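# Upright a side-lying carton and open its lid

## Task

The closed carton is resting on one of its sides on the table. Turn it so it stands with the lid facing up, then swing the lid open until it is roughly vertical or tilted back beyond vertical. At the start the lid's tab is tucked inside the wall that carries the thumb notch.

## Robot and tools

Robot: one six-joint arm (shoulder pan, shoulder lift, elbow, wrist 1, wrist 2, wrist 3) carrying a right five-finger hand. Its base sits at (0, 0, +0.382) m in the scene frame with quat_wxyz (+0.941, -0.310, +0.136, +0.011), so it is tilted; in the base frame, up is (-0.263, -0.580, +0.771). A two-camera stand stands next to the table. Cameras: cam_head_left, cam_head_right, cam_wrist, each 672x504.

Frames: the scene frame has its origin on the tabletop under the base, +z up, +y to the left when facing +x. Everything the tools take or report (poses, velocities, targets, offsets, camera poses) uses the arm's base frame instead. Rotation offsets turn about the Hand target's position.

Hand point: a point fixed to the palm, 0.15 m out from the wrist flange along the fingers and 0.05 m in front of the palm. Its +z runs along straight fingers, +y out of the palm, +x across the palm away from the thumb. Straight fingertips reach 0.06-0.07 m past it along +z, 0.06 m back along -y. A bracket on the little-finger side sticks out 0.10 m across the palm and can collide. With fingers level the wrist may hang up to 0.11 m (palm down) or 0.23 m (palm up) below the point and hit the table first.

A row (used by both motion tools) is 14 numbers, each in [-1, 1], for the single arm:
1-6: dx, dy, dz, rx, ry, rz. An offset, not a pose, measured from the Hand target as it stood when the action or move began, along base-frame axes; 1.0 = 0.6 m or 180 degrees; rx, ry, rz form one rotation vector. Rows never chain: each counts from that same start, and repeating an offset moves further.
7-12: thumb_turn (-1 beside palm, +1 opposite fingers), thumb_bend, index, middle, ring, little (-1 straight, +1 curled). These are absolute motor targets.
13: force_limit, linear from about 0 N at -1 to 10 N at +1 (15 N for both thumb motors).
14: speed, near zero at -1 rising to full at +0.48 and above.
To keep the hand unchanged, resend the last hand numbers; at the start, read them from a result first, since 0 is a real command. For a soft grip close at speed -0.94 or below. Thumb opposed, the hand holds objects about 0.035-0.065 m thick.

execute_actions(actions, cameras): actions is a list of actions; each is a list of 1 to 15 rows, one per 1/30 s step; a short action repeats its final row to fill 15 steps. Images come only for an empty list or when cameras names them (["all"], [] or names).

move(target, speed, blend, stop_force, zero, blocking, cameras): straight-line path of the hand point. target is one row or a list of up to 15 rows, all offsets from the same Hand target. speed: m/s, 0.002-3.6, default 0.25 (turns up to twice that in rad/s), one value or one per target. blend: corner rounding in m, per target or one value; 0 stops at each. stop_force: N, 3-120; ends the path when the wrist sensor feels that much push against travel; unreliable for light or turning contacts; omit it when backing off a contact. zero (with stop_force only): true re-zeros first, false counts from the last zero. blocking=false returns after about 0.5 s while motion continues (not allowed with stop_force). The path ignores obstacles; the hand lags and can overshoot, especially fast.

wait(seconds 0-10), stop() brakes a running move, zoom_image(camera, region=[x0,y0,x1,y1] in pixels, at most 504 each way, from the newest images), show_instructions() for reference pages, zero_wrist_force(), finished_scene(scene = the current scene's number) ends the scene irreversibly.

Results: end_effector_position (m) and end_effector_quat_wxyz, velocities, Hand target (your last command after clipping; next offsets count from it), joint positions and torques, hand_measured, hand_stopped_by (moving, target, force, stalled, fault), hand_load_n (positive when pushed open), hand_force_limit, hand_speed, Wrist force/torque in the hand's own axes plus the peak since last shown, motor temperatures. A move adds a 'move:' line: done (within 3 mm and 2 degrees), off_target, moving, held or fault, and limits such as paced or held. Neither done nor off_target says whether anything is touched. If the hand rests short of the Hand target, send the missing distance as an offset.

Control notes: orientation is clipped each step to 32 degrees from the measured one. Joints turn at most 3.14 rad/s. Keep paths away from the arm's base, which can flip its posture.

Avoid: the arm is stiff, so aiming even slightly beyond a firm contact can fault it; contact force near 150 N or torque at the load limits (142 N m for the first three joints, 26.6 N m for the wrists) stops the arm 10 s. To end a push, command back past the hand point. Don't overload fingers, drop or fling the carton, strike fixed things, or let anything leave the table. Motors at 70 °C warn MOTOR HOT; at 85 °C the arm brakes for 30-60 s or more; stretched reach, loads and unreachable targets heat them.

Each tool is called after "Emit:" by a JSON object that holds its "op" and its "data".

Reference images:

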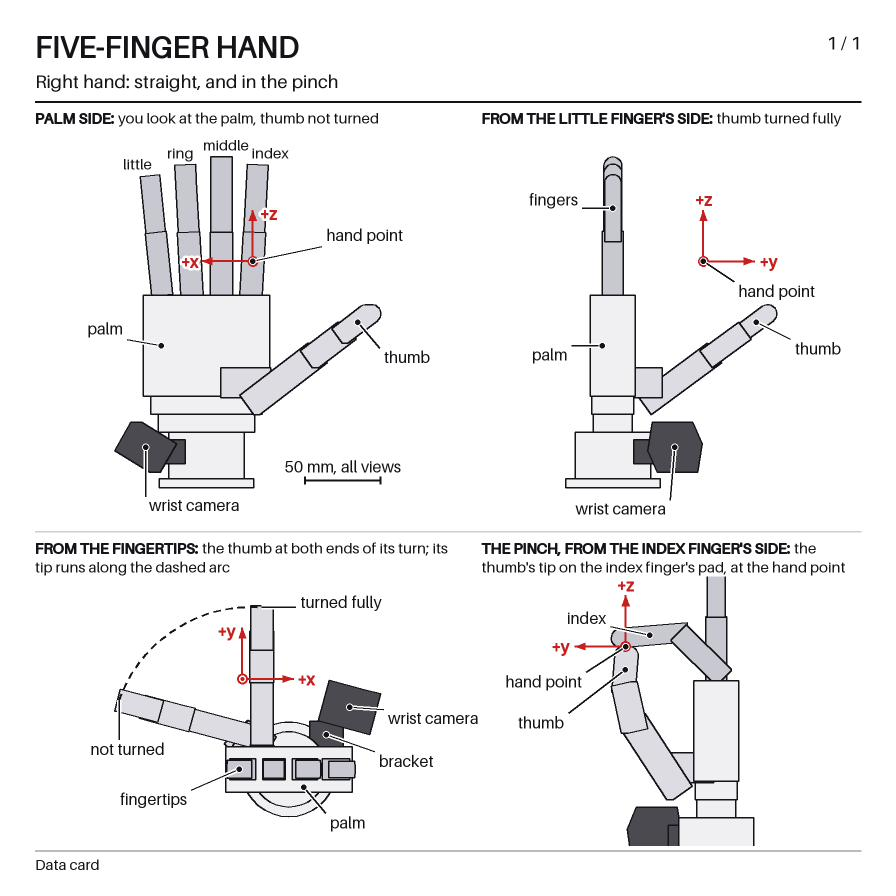

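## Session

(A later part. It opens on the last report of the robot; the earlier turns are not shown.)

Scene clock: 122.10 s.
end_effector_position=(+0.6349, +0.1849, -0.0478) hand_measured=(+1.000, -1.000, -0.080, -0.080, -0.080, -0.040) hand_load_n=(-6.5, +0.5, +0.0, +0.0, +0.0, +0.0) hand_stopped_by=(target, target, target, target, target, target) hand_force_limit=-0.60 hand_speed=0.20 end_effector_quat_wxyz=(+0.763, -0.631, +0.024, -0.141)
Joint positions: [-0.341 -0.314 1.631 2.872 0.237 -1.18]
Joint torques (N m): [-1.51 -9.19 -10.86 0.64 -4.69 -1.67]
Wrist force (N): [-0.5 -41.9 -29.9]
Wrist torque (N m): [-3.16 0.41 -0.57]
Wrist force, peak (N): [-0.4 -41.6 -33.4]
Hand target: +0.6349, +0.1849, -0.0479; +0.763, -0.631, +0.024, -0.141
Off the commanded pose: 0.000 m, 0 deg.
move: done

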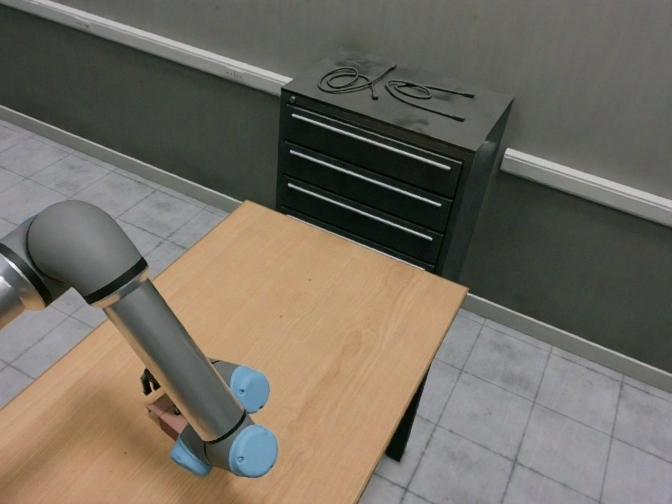

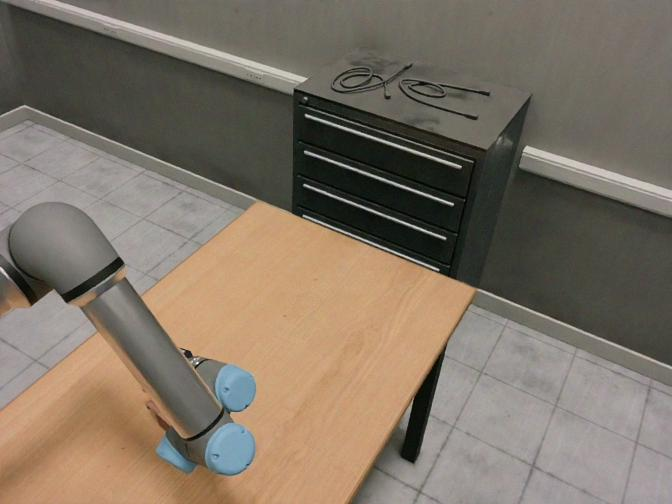

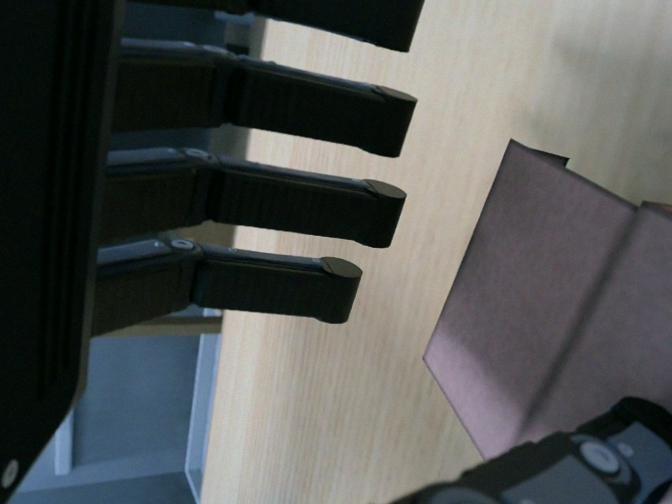

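Emit:
{"op": "move", "data": {"target": [-0.0131,-0.029,0.0385,0,0,0,1,-1,-0.08,-0.08,-0.08,-0.04,-0.6,0.2], "speed": 0.1, "cameras": ["cam_wrist","cam_head_left"]}}

Emit:
{"op": "zoom_image", "data": {"camera": "cam_head_left", "region": [100, 350, 240, 480]}}

Scene clock: 123.30 s.
end_effector_position=(+0.6270, +0.1675, -0.0247) hand_measured=(+1.000, -1.000, -0.080, -0.080, -0.080, -0.040) hand_load_n=(+0.0, +0.0, +0.0, +0.0, +0.0, +0.0) hand_stopped_by=(target, target, target, target, target, target) hand_force_limit=-0.60 hand_speed=0.20 end_effector_quat_wxyz=(+0.763, -0.631, +0.024, -0.141)
Joint positions: [-0.374 -0.346 1.651 2.776 0.255 -1.068]
Joint torques (N m): [-22.79 -25.31 -14.71 0.72 -0.57 -2.28]
Wrist force (N): [0.2 0.4 0.4]
Wrist torque (N m): [0.17 -0.02 0.26]
Wrist force, peak (N): [-0.2 -43.4 -30.6]
Hand target: +0.6270, +0.1675, -0.0248; +0.763, -0.631, +0.024, -0.141
Off the commanded pose: 0.000 m, 0 deg.
move: done
Images, in order (width x height): cam_head_left 672x504, cam_wrist 672x504.

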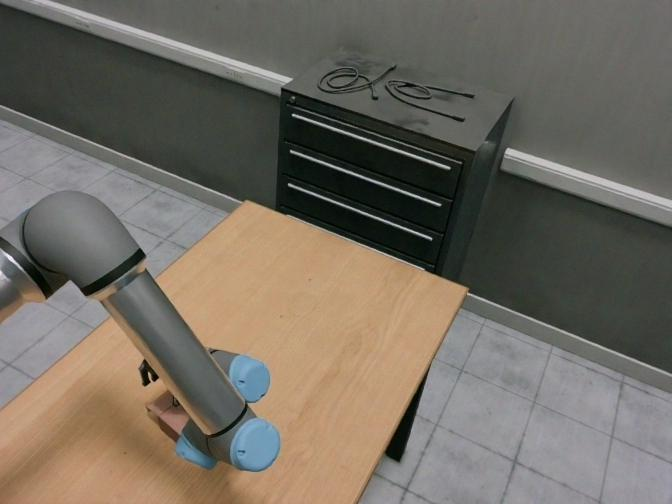

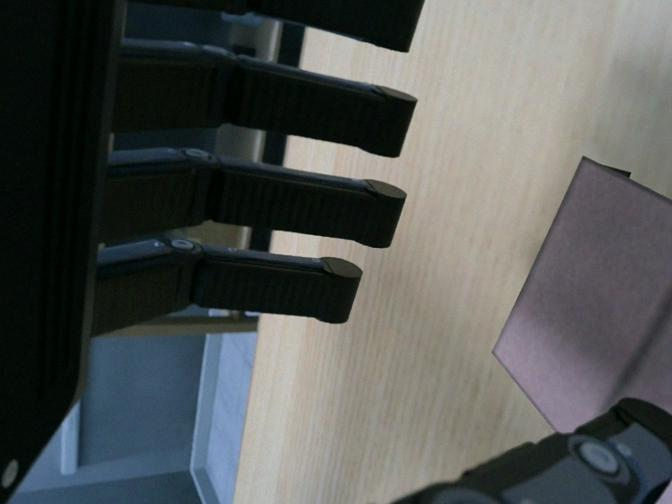

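Scaled by 3.600.

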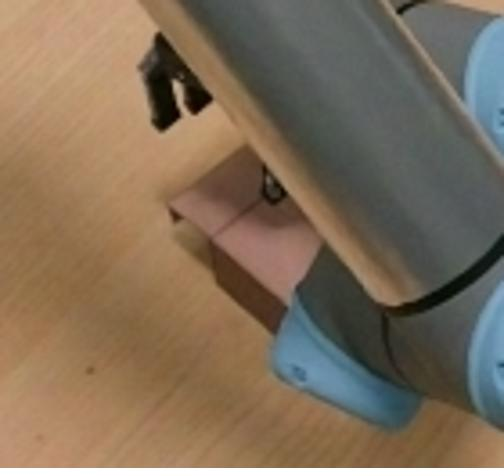

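Emit:
{"op": "move", "data": {"target": [[-0.0058,0.0229,0.08,-0.3835,0.0992,-0.0561,1,-1,-0.08,-0.08,-0.08,-0.08,-0.6,0.2],[0.0253,0.0916,-0.0112,-0.3835,0.0992,-0.0561,1,-1,-0.08,-0.08,-0.08,-0.08,-0.6,0.2]], "speed": [0.3,0.12], "blend": [0.01,0], "cameras": ["cam_wrist","cam_head_left","cam_head_right"]}}

Emit:
{"op": "zoom_image", "data": {"camera": "cam_head_left", "region": [100, 340, 240, 480]}}

Emit:
{"op": "zoom_image", "data": {"camera": "cam_head_right", "region": [100, 340, 240, 480]}}

Scene clock: 128.23 s.
end_effector_position=(+0.6422, +0.2225, -0.0315) hand_measured=(+1.000, -1.000, -0.080, -0.080, -0.080, -0.080) hand_load_n=(+0.0, +0.0, +0.0, +0.0, +0.0, +0.0) hand_stopped_by=(target, target, target, target, target, target) hand_force_limit=-0.60 hand_speed=0.20 end_effector_quat_wxyz=(-0.247, +0.959, -0.103, +0.099)
Joint positions: [0.032 -0.572 0.957 0.898 1.11 1.885]
Joint torques (N m): [-27.02 -45.4 -1.77 3.68 -1.49 -2.34]
Wrist force (N): [0.1 0.1 -0.3]
Wrist torque (N m): [0.08 0.01 0.16]
Wrist force, peak (N): [2.3 0.6 -0.5]
Hand target: +0.6422, +0.2225, -0.0315; -0.247, +0.959, -0.103, +0.099
Off the commanded pose: 0.000 m, 0 deg.
move: done; limits=paced

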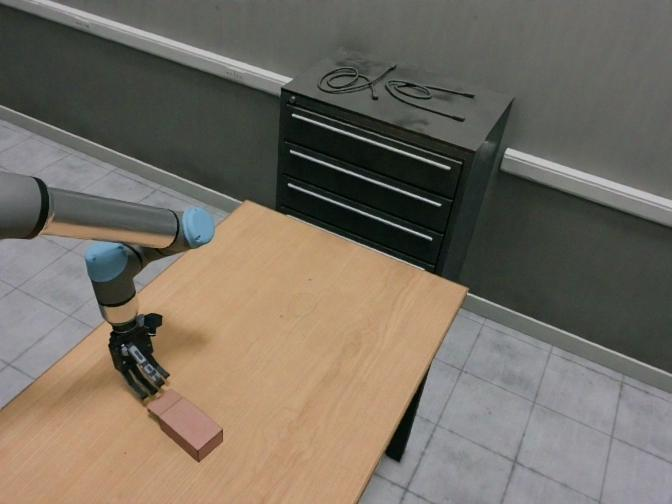

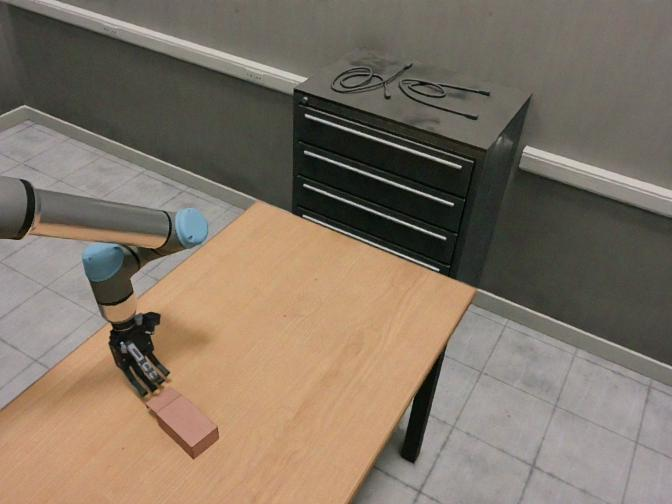

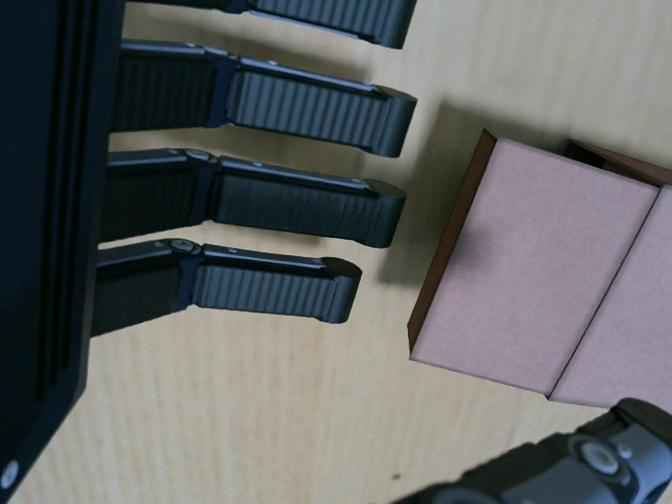

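Scaled by 3.600.

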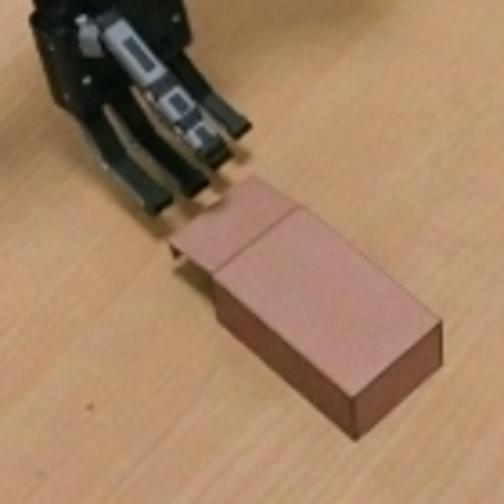

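Scaled by 3.600.

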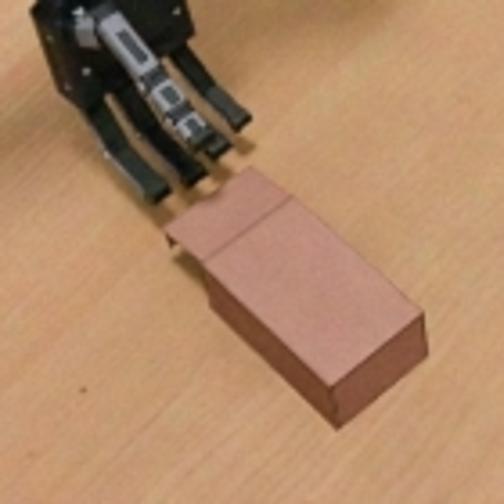

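Emit:
{"op": "move", "data": {"target": [[0.009,0.0199,-0.0265,0,0,0,1,-1,-0.08,-0.08,-0.08,-0.08,-0.6,0.2],[0.001,-0.037,-0.0721,0,0,0,1,-1,-0.08,-0.08,-0.08,-0.08,-0.6,0.2]], "speed": 0.05, "stop_force": 3, "cameras": ["cam_wrist","cam_head_left","cam_head_right"]}}

Emit:
{"op": "zoom_image", "data": {"camera": "cam_head_left", "region": [100, 340, 240, 480]}}

Scene clock: 131.13 s.
end_effector_position=(+0.6428, +0.2003, -0.0748) hand_measured=(+1.000, -1.000, -0.080, -0.080, -0.080, -0.080) hand_load_n=(+0.0, +0.0, +0.0, +0.0, +0.0, +0.0) hand_stopped_by=(target, target, target, target, target, target) hand_force_limit=-0.60 hand_speed=0.20 end_effector_quat_wxyz=(-0.247, +0.959, -0.103, +0.099)
Joint positions: [-0.004 -0.53 0.997 0.833 1.1 1.847]
Joint torques (N m): [-18.59 -52.32 -20.88 4.14 2.52 2.45]
Wrist force (N): [0.1 0.1 -0.4]
Wrist torque (N m): [0.09 0.01 0.11]
Wrist force, peak (N): [0.3 -0.1 -0.8]
Hand target: +0.6428, +0.2003, -0.0748; -0.247, +0.959, -0.103, +0.099
Off the commanded pose: 0.000 m, 0 deg.
move: done

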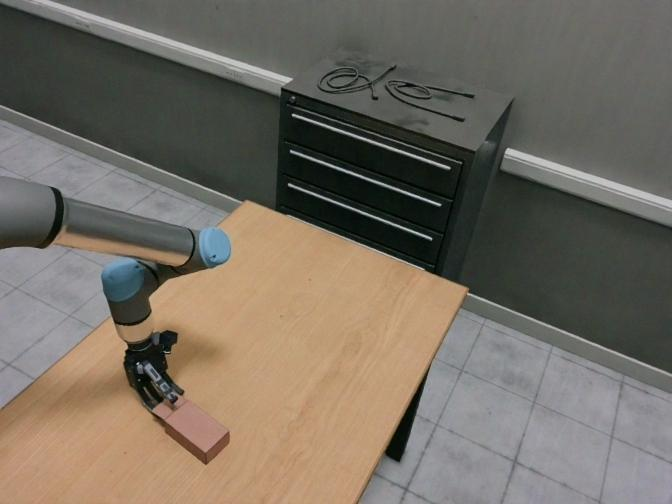

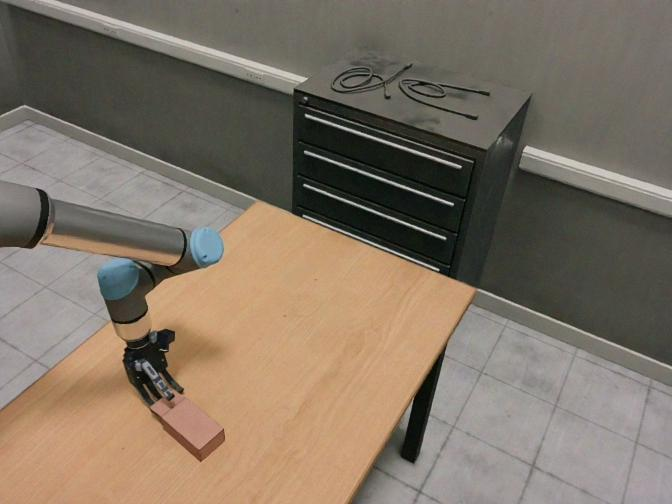

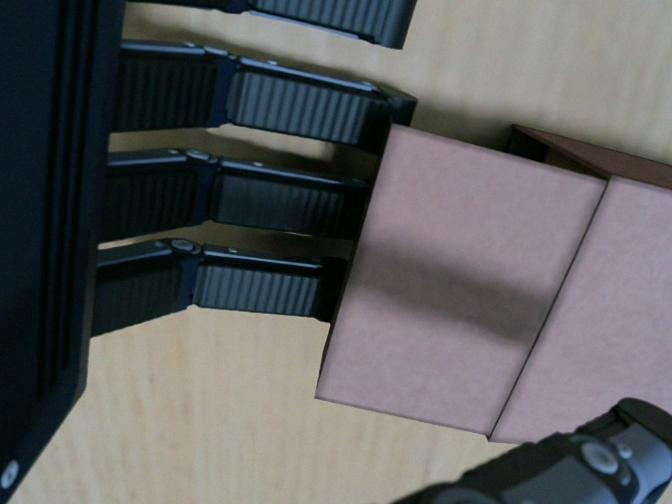

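Scaled by 3.600.

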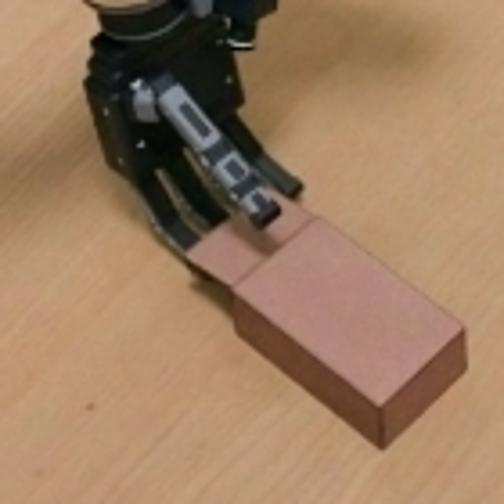

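Emit:
{"op": "move", "data": {"target": [[0.0046,0.0323,0.0259,0,0,0,1,-1,-0.08,-0.08,-0.08,-0.08,-0.6,0.2],[0.0072,0.0381,0.0182,0,0,0,1,-1,-0.08,-0.08,-0.08,-0.08,-0.6,0.2]], "speed": [0.06,0.015], "stop_force": 3, "cameras": ["cam_wrist"]}}

Emit:
{"op": "move", "data": {"target": [-0.0073,-0.0517,-0.0414,0,0,0,1,-1,-0.08,-0.08,-0.08,-0.08,-0.6,0.2], "speed": 0.05, "cameras": ["cam_wrist","cam_head_left"]}}

Emit:
{"op": "zoom_image", "data": {"camera": "cam_head_left", "region": [100, 340, 240, 480]}}

Scene clock: 133.57 s.
end_effector_position=(+0.6471, +0.2231, -0.0639) hand_measured=(+1.000, -1.000, -0.080, -0.080, -0.080, -0.080) hand_load_n=(+0.0, +0.0, +0.0, -0.5, +0.0, +0.0) hand_stopped_by=(target, target, target, target, target, target) hand_force_limit=-0.60 hand_speed=0.20 end_effector_quat_wxyz=(-0.247, +0.959, -0.103, +0.099)
Joint positions: [0.033 -0.522 0.946 0.859 1.111 1.886]
Joint torques (N m): [-30.67 -54.33 -0.14 4.14 0.32 -2.21]
Wrist force (N): [0.0 -0.5 -0.9]
Wrist torque (N m): [0.06 0.03 0.01]
Wrist force, peak (N): [-0.3 -0.6 -1.7]
Hand target: +0.6471, +0.2232, -0.0639; -0.247, +0.959, -0.103, +0.099
Off the commanded pose: 0.000 m, 0 deg.
move: done
Images, in order (width x height): cam_wrist 672x504.

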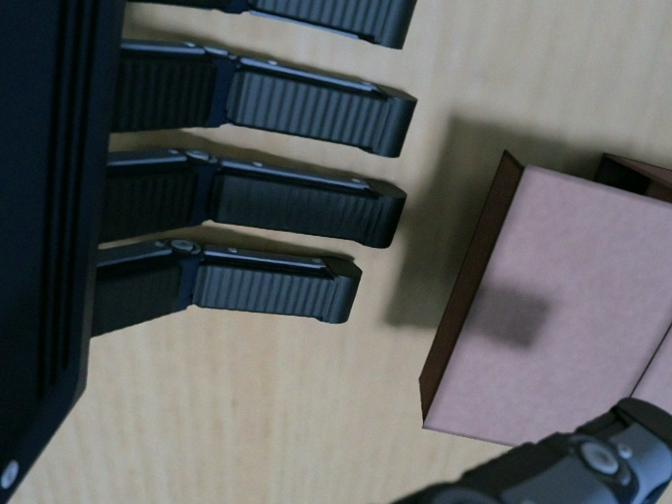

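Scene clock: 134.63 s.
end_effector_position=(+0.6427, +0.1920, -0.0889) hand_measured=(+1.000, -1.000, -0.080, -0.080, -0.080, -0.080) hand_load_n=(+0.0, +0.0, +0.0, -1.0, +0.0, +0.0) hand_stopped_by=(target, target, target, target, target, target) hand_force_limit=-0.60 hand_speed=0.20 end_effector_quat_wxyz=(-0.247, +0.959, -0.103, +0.099) end_effector_velocity=(+0.001, +0.002, +0.001) end_effector_angular_velocity=(+0.002, +0.000, -0.002)
Joint positions: [-0.017 -0.515 1.009 0.813 1.097 1.832]
Joint velocities: [0.003 0.001 -0.005 0.002 0 0.005]
Joint torques (N m): [-19.26 -46.37 -20.66 4.46 0.23 2.75]
Wrist force (N): [0.2 1.0 -0.6]
Wrist torque (N m): [0.08 -0.01 0.19]
Wrist force, peak (N): [0.2 1.0 -0.6]
Hand target: +0.6427, +0.1921, -0.0887; -0.247, +0.959, -0.103, +0.099
Off the commanded pose: 0.000 m, 0 deg.
move: done
Images, in order (width x height): cam_head_left 672x504, cam_wrist 672x504.

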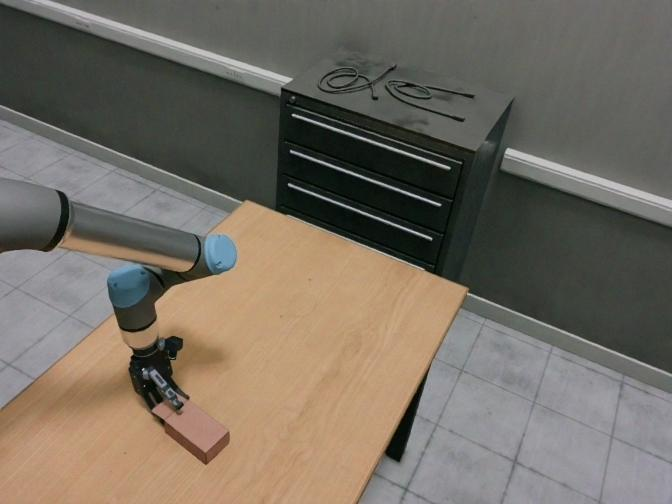

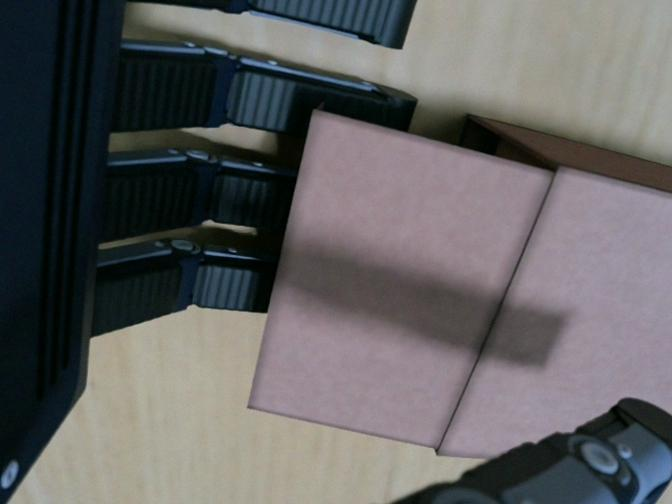

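Scaled by 3.600.

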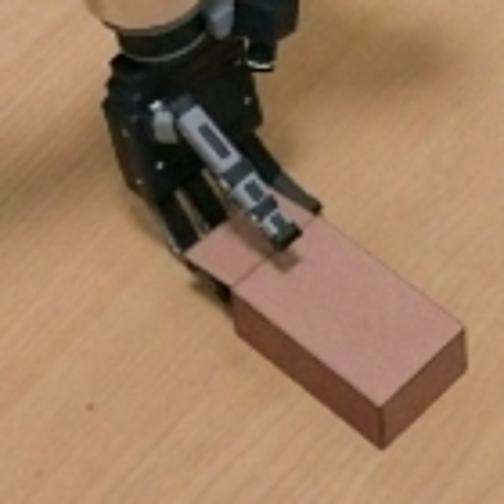

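Emit:
{"op": "move", "data": {"target": [0,0,0,0,0,0,1,-0.5,0.1,0.1,0.0,-0.08,-0.6,-0.7]}}

Emit:
{"op": "move", "data": {"target": [0,0,0,0,0,0,1,-0.5,0.26,0.26,0.0,-0.08,-0.6,-0.88], "cameras": ["cam_wrist","cam_head_left"]}}

Emit:
{"op": "zoom_image", "data": {"camera": "cam_head_left", "region": [100, 340, 240, 480]}}

Scene clock: 136.40 s.
end_effector_position=(+0.6427, +0.1921, -0.0887) hand_measured=(+1.000, -0.500, +0.100, +0.100, +0.000, -0.080) hand_load_n=(+0.0, +0.5, +0.0, +0.0, +0.0, +0.0) hand_stopped_by=(target, target, target, target, target, target) hand_force_limit=-0.60 hand_speed=-0.70 end_effector_quat_wxyz=(-0.247, +0.959, -0.103, +0.099)
Joint positions: [-0.017 -0.515 1.008 0.813 1.097 1.833]
Joint torques (N m): [-20.44 -52.59 -17.48 4.18 2.54 2.06]
Wrist force (N): [0.1 0.1 -0.1]
Wrist torque (N m): [0.08 0.00 0.11]
Wrist force, peak (N): [0.3 1.0 -0.7]
Hand target: +0.6427, +0.1921, -0.0887; -0.247, +0.959, -0.103, +0.099
Off the commanded pose: 0.000 m, 0 deg.
move: done

Scene clock: 137.13 s.
end_effector_position=(+0.6427, +0.1921, -0.0887) hand_measured=(+1.000, -0.500, +0.260, +0.260, +0.000, -0.080) hand_load_n=(+0.0, +0.5, +0.0, +0.0, +0.0, +0.0) hand_stopped_by=(target, target, target, target, target, target) hand_force_limit=-0.60 hand_speed=-0.88 end_effector_quat_wxyz=(-0.247, +0.959, -0.103, +0.099)
Joint positions: [-0.017 -0.515 1.008 0.813 1.097 1.833]
Joint torques (N m): [-22.08 -52.43 -15.07 3.87 2.36 2.21]
Wrist force (N): [0.1 0.0 0.1]
Wrist torque (N m): [0.05 0.00 0.11]
Wrist force, peak (N): [0.2 0.2 -0.3]
Hand target: +0.6427, +0.1921, -0.0887; -0.247, +0.959, -0.103, +0.099
Off the commanded pose: 0.000 m, 0 deg.
move: done
Images, in order (width x height): cam_head_left 672x504, cam_wrist 672x504.

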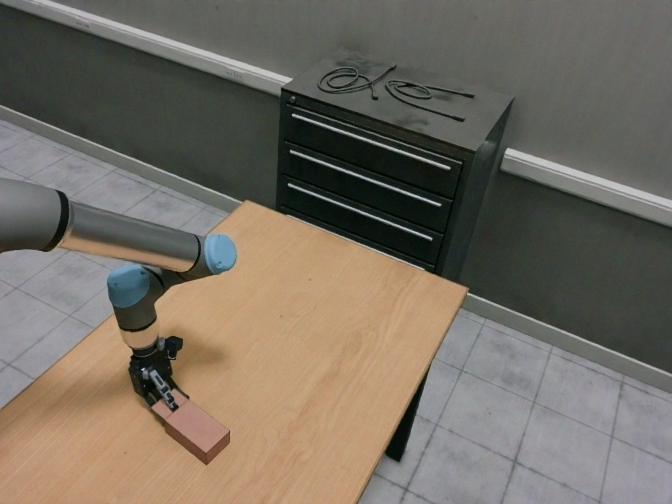

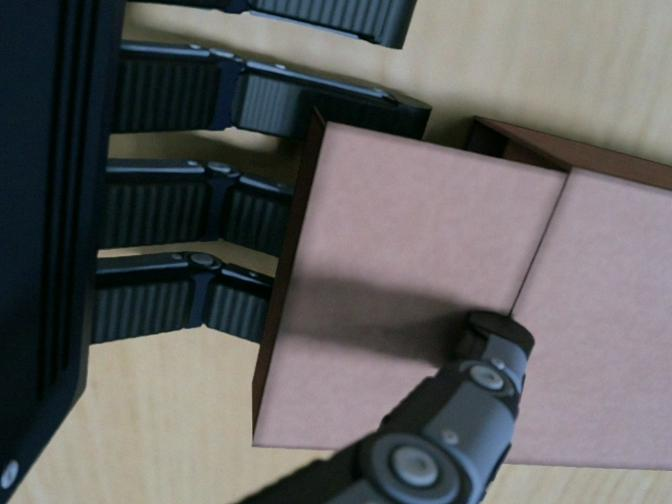

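Scaled by 3.600.

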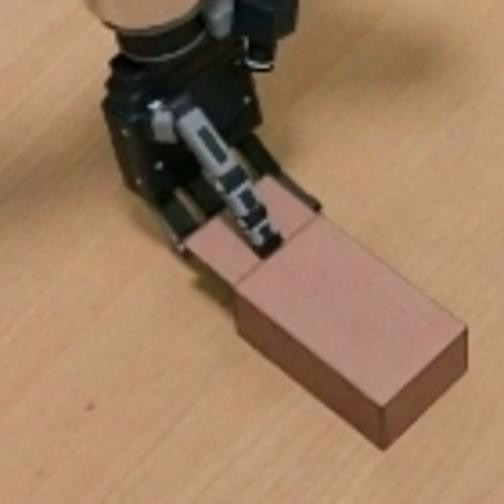

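Emit:
{"op": "move", "data": {"target": [[0,0,0,0,0,0,1,-1,0.26,0.26,0.0,-0.08,-0.6,-0.3],[0,0,0,0,0,0,1,-1,0.65,0.65,0.0,-0.08,-0.6,-0.8]], "cameras": ["cam_wrist","cam_head_left"]}}

Emit:
{"op": "zoom_image", "data": {"camera": "cam_head_left", "region": [100, 340, 240, 480]}}

Scene clock: 139.13 s.
end_effector_position=(+0.6427, +0.1921, -0.0887) hand_measured=(+1.000, -1.000, +0.650, +0.650, +0.000, -0.080) hand_load_n=(+0.0, -0.5, +0.0, +0.0, +0.0, +0.0) hand_stopped_by=(target, target, target, target, target, target) hand_force_limit=-0.60 hand_speed=-0.80 end_effector_quat_wxyz=(-0.247, +0.959, -0.103, +0.099)
Joint positions: [-0.017 -0.515 1.008 0.813 1.097 1.833]
Joint torques (N m): [-21.89 -52.69 -10.61 3.56 2.05 1.86]
Wrist force (N): [0.1 0.2 -0.1]
Wrist torque (N m): [0.10 0.01 0.11]
Wrist force, peak (N): [0.5 0.0 -0.1]
Hand target: +0.6427, +0.1921, -0.0887; -0.247, +0.959, -0.103, +0.099
Off the commanded pose: 0.000 m, 0 deg.
move: done
Images, in order (width x height): cam_head_left 672x504, cam_wrist 672x504.

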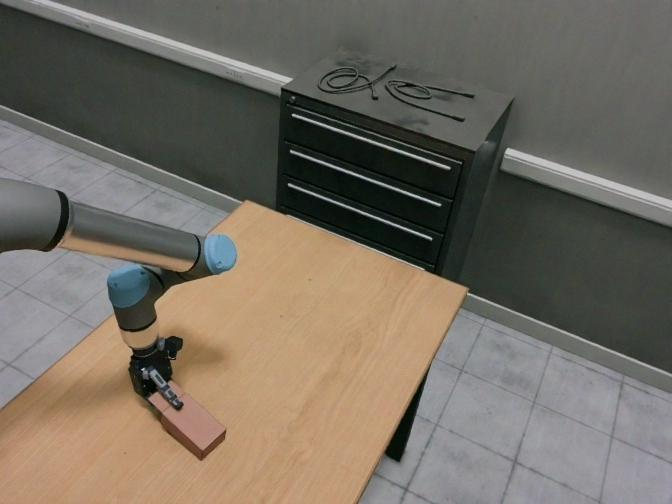

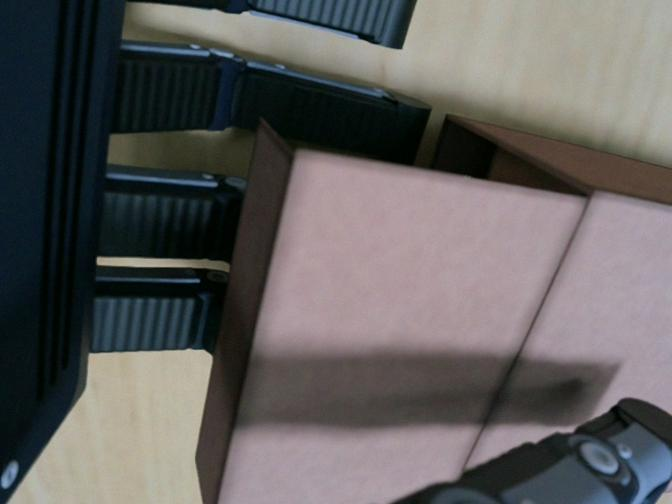

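Scaled by 3.600.

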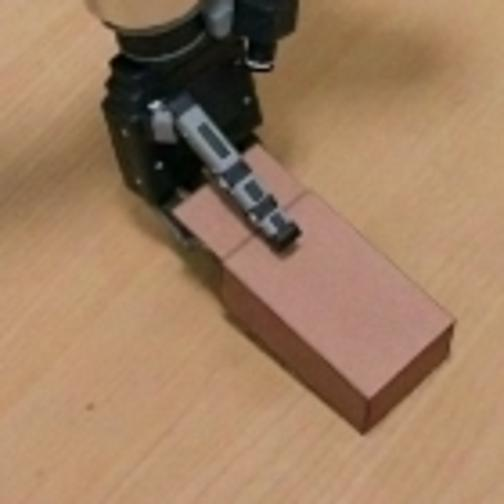

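Emit:
{"op": "move", "data": {"target": [0,0,0,0,0,0,1,0.0,0.65,0.65,0.0,-0.08,-0.75,-0.85], "cameras": ["cam_wrist","cam_head_left"]}}

Emit:
{"op": "zoom_image", "data": {"camera": "cam_head_left", "region": [100, 340, 240, 480]}}

Scene clock: 141.10 s.
end_effector_position=(+0.6427, +0.1921, -0.0887) hand_measured=(+1.000, -0.700, +0.650, +0.650, +0.000, -0.080) hand_load_n=(+0.5, +3.0, +0.0, +0.5, +0.0, +0.0) hand_stopped_by=(target, force, target, target, target, target) hand_force_limit=-0.75 hand_speed=-0.85 end_effector_quat_wxyz=(-0.247, +0.959, -0.103, +0.099)
Joint positions: [-0.017 -0.515 1.008 0.813 1.097 1.833]
Joint torques (N m): [-24.13 -53.39 -5.19 3.24 2.38 1.85]
Wrist force (N): [0.2 0.0 -0.2]
Wrist torque (N m): [0.03 -0.02 0.11]
Wrist force, peak (N): [0.2 -0.2 -0.6]
Hand target: +0.6427, +0.1921, -0.0887; -0.247, +0.959, -0.103, +0.099
Off the commanded pose: 0.000 m, 0 deg.
move: done
Images, in order (width x height): cam_head_left 672x504, cam_wrist 672x504.

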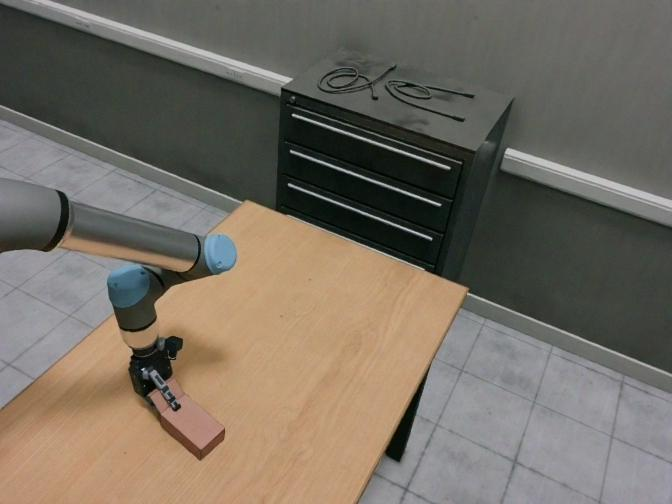

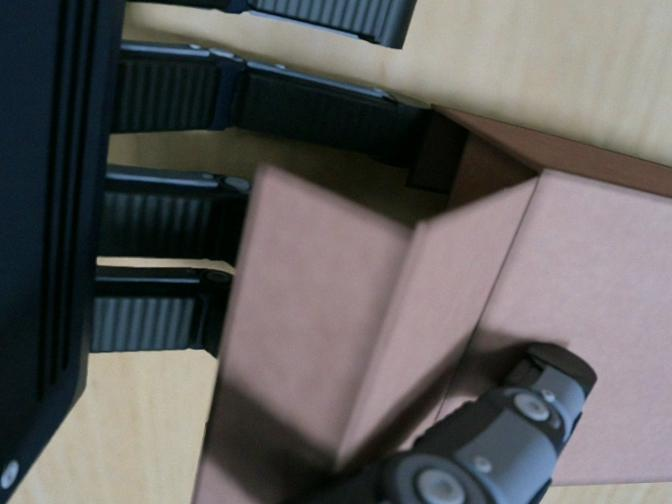

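Scaled by 3.600.

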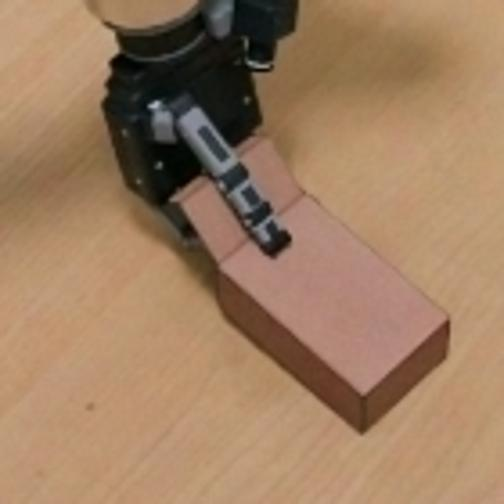

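Emit:
{"op": "move", "data": {"target": [[-0.0155,-0.046,0.0243,0.0799,-0.0207,0.0117,1,0.0,0.65,0.65,0.0,-0.08,-0.75,-0.85],[-0.0302,-0.0971,0.0353,0.1598,-0.0413,0.0234,1,0.0,0.65,0.65,0.0,-0.08,-0.75,-0.85],[-0.0435,-0.1497,0.0322,0.2397,-0.062,0.0351,1,0.0,0.65,0.65,0.0,-0.08,-0.75,-0.85]], "speed": 0.17, "blend": [0.008,0.008,0], "cameras": ["cam_wrist","cam_head_left","cam_head_right"]}}

Emit:
{"op": "zoom_image", "data": {"camera": "cam_head_left", "region": [100, 340, 240, 480]}}

Scene clock: 144.90 s.
end_effector_position=(+0.6167, +0.1023, -0.0694) hand_measured=(+1.000, -0.702, +0.650, +0.650, +0.000, -0.080) hand_load_n=(+2.0, +7.0, +0.0, +7.0, +0.0, +0.0) hand_stopped_by=(target, force, target, target, target, target) hand_force_limit=-0.75 hand_speed=-0.85 end_effector_quat_wxyz=(-0.595, +0.791, -0.057, +0.131)
Joint positions: [-0.435 -0.342 1.196 1.217 0.299 0.905]
Joint torques (N m): [-27.15 -46.22 -2.65 1.39 -1.12 -1.03]
Wrist force (N): [0.6 -3.5 -3.1]
Wrist torque (N m): [-0.12 -0.02 0.02]
Wrist force, peak (N): [0.7 -3.9 -3.1]
Hand target: +0.6166, +0.1023, -0.0694; -0.595, +0.791, -0.057, +0.131
Off the commanded pose: 0.000 m, 0 deg.
move: done

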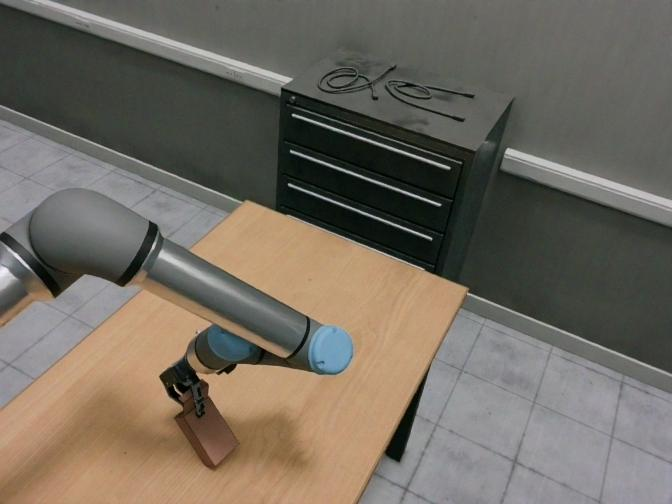

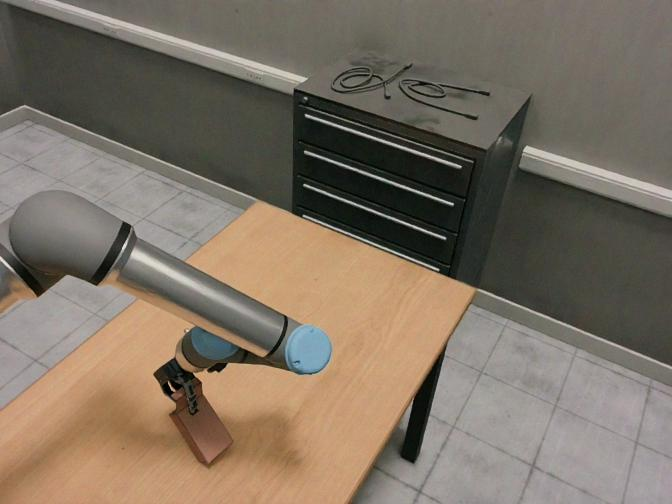

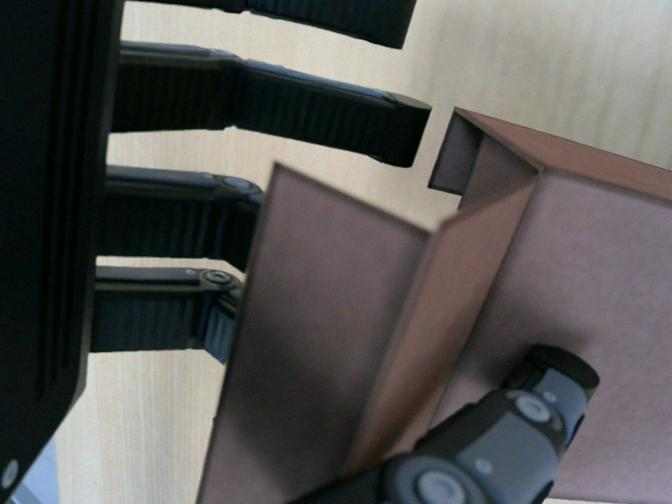

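Scaled by 3.600.

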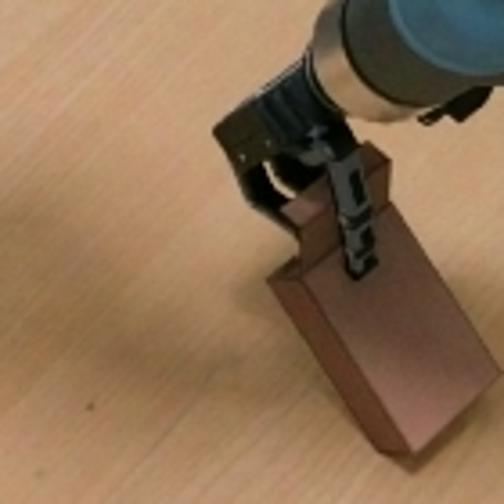

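Emit:
{"op": "move", "data": {"target": [[-0.0105,-0.0505,-0.0167,0.0799,-0.0207,0.0117,1,0.0,0.65,0.65,0.0,-0.08,-0.75,-0.85],[-0.0179,-0.0954,-0.0461,0.1598,-0.0413,0.0234,1,0.0,0.65,0.65,0.0,-0.08,-0.75,-0.85]], "speed": 0.14, "blend": [0.008,0], "cameras": ["cam_wrist","cam_head_left","cam_head_right"]}}

Emit:
{"op": "zoom_image", "data": {"camera": "cam_head_left", "region": [100, 340, 240, 480]}}

NO LINK: the link to the robot was lost during this call, through no command of yours. It is not known how far your commands ran. You have no control until a person gives it back. Your reply's later calls are not run. To wait, call execute_actions with no actions. The wait itself costs no score and uses none of the scene's actions.

NO LINK: the link to the robot is lost, so no picture can be shown. You have no control until a person gives it back. To wait, call execute_actions with no actions.

Emit:
{"op": "execute_actions", "data": {"actions": []}}

NO LINK, STILL. Call execute_actions again with no actions.

Emit:
{"op": "execute_actions", "data": {"actions": []}}

Scene clock: 187.67 s.
end_effector_position=(+0.6059, +0.0450, -0.0971) hand_measured=(+1.000, -0.702, +0.650, +0.648, +0.000, -0.080) hand_load_n=(+1.0, +12.5, +0.0, +14.0, +0.0, +0.0) hand_stopped_by=(target, force, target, target, target, target) hand_force_limit=-0.75 hand_speed=-0.85 end_effector_quat_wxyz=(+0.779, -0.610, +0.020, -0.142)
Joint positions: [-0.575 -0.081 1.36 2.501 0.44 -0.738]
Joint velocities: within noise
Joint torques (N m): [-30.41 -39.21 -8.08 -0.37 1.02 0.08]
Motor temperatures (°C): [41 35 34 46 40 37]
Wrist force (N): [0.6 -19.0 -3.6]
Wrist torque (N m): [-1.22 0.04 -0.22]
Wrist force, peak (N): [0.6 -31.3 -12.2]
Hand target: +0.6059, +0.0450, -0.0971; +0.779, -0.610, +0.020, -0.142
Off the commanded pose: 0.000 m, 0 deg.
NO CONTROL: the link to the robot is back, but no person has given control back yet, so this result shows no pictures. Call execute_actions again with no actions. Where a move or wait says "fault", it means the lost link, not a fault of the arm.

Emit:
{"op": "execute_actions", "data": {"actions": []}}

Scene clock: 199.90 s.
end_effector_position=(+0.6059, +0.0450, -0.0971) hand_measured=(+1.000, -0.702, +0.650, +0.648, +0.000, -0.080) hand_load_n=(+1.0, +12.5, +0.0, +14.0, +0.0, +0.0) hand_stopped_by=(target, force, target, target, target, target) hand_force_limit=-0.75 hand_speed=-0.85 end_effector_quat_wxyz=(+0.779, -0.610, +0.020, -0.142)
Joint positions: [-0.575 -0.081 1.36 2.501 0.44 -0.738]
Joint velocities: within noise
Joint torques (N m): [-31.09 -39.18 -6.08 -0.3 1.16 -0.1]
Motor temperatures (°C): [41 35 34 46 40 37]
Wrist force (N): [0.8 -19.1 -3.6]
Wrist torque (N m): [-1.24 0.01 -0.21]
Wrist force, peak (N): [0.5 -19.4 -3.9]
Hand target: +0.6059, +0.0450, -0.0971; +0.779, -0.610, +0.020, -0.142
Off the commanded pose: 0.000 m, 0 deg.
CONTROL GIVEN BACK BY A PERSON. The arm holds where it stopped. Commands run again from your next reply on.

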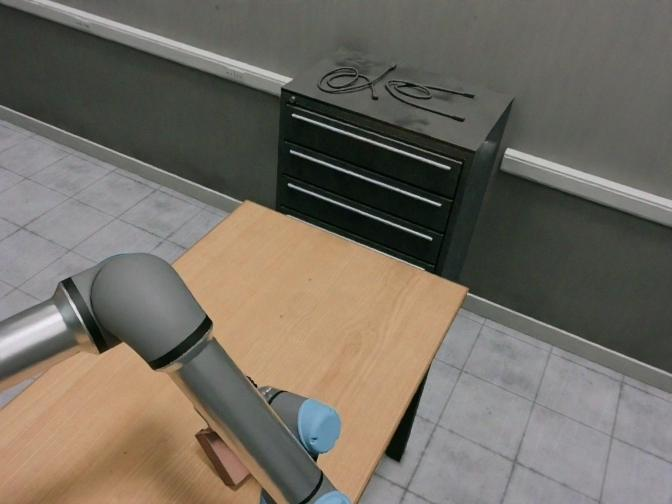

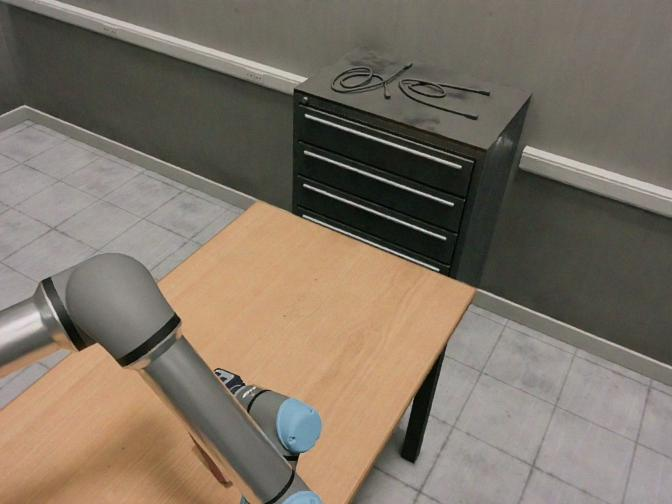

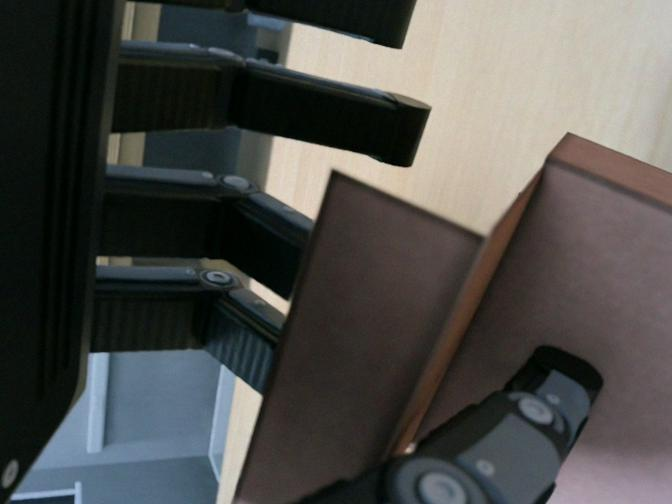

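Emit:
{"op": "move", "data": {"target": [-0.0044,-0.0097,0.0128,0,0,0,1,0.0,0.65,0.65,0.0,-0.08,-0.75,-0.85], "speed": 0.05, "cameras": ["cam_wrist","cam_head_left"]}}

Emit:
{"op": "zoom_image", "data": {"camera": "cam_head_left", "region": [160, 370, 300, 504]}}

Scene clock: 200.80 s.
end_effector_position=(+0.6032, +0.0391, -0.0893) hand_measured=(+1.000, -0.700, +0.650, +0.648, +0.000, -0.080) hand_load_n=(+0.0, +0.0, +0.0, +0.0, +0.0, +0.0) hand_stopped_by=(target, force, target, target, target, target) hand_force_limit=-0.75 hand_speed=-0.85 end_effector_quat_wxyz=(+0.779, -0.610, +0.020, -0.142)
Joint positions: [-0.586 -0.097 1.373 2.491 0.449 -0.723]
Joint torques (N m): [-24.92 -32.09 -11.18 -0.73 1.37 -0.33]
Wrist force (N): [0.2 0.2 0.0]
Wrist torque (N m): [0.17 0.01 0.10]
Wrist force, peak (N): [0.7 -19.1 -3.7]
Hand target: +0.6033, +0.0392, -0.0894; +0.779, -0.610, +0.020, -0.142
Off the commanded pose: 0.000 m, 0 deg.
CONTROL GIVEN BACK BY A PERSON, as an earlier result said. Commands run again.
move: done
Images, in order (width x height): cam_head_left 672x504, cam_wrist 672x504.

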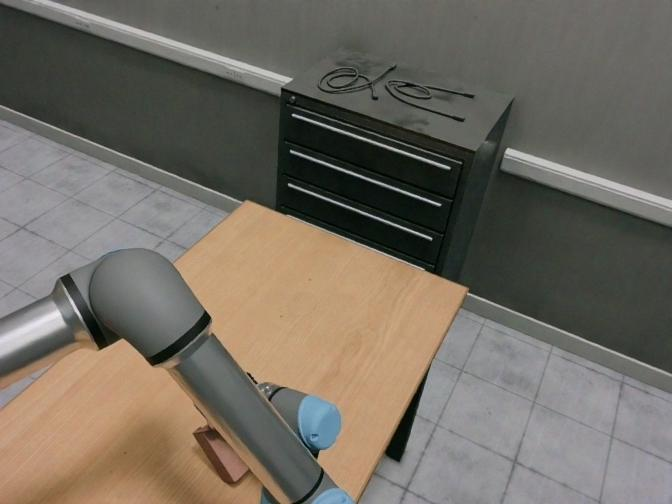

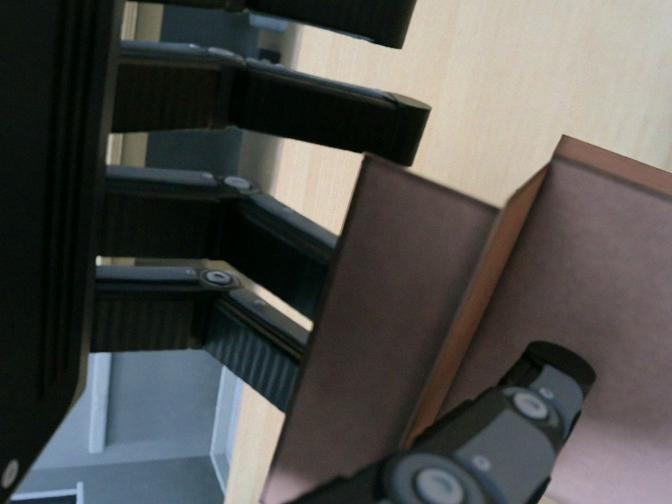

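Scaled by 3.600.

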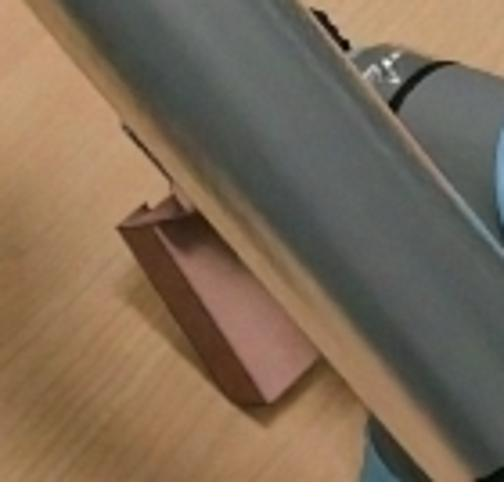

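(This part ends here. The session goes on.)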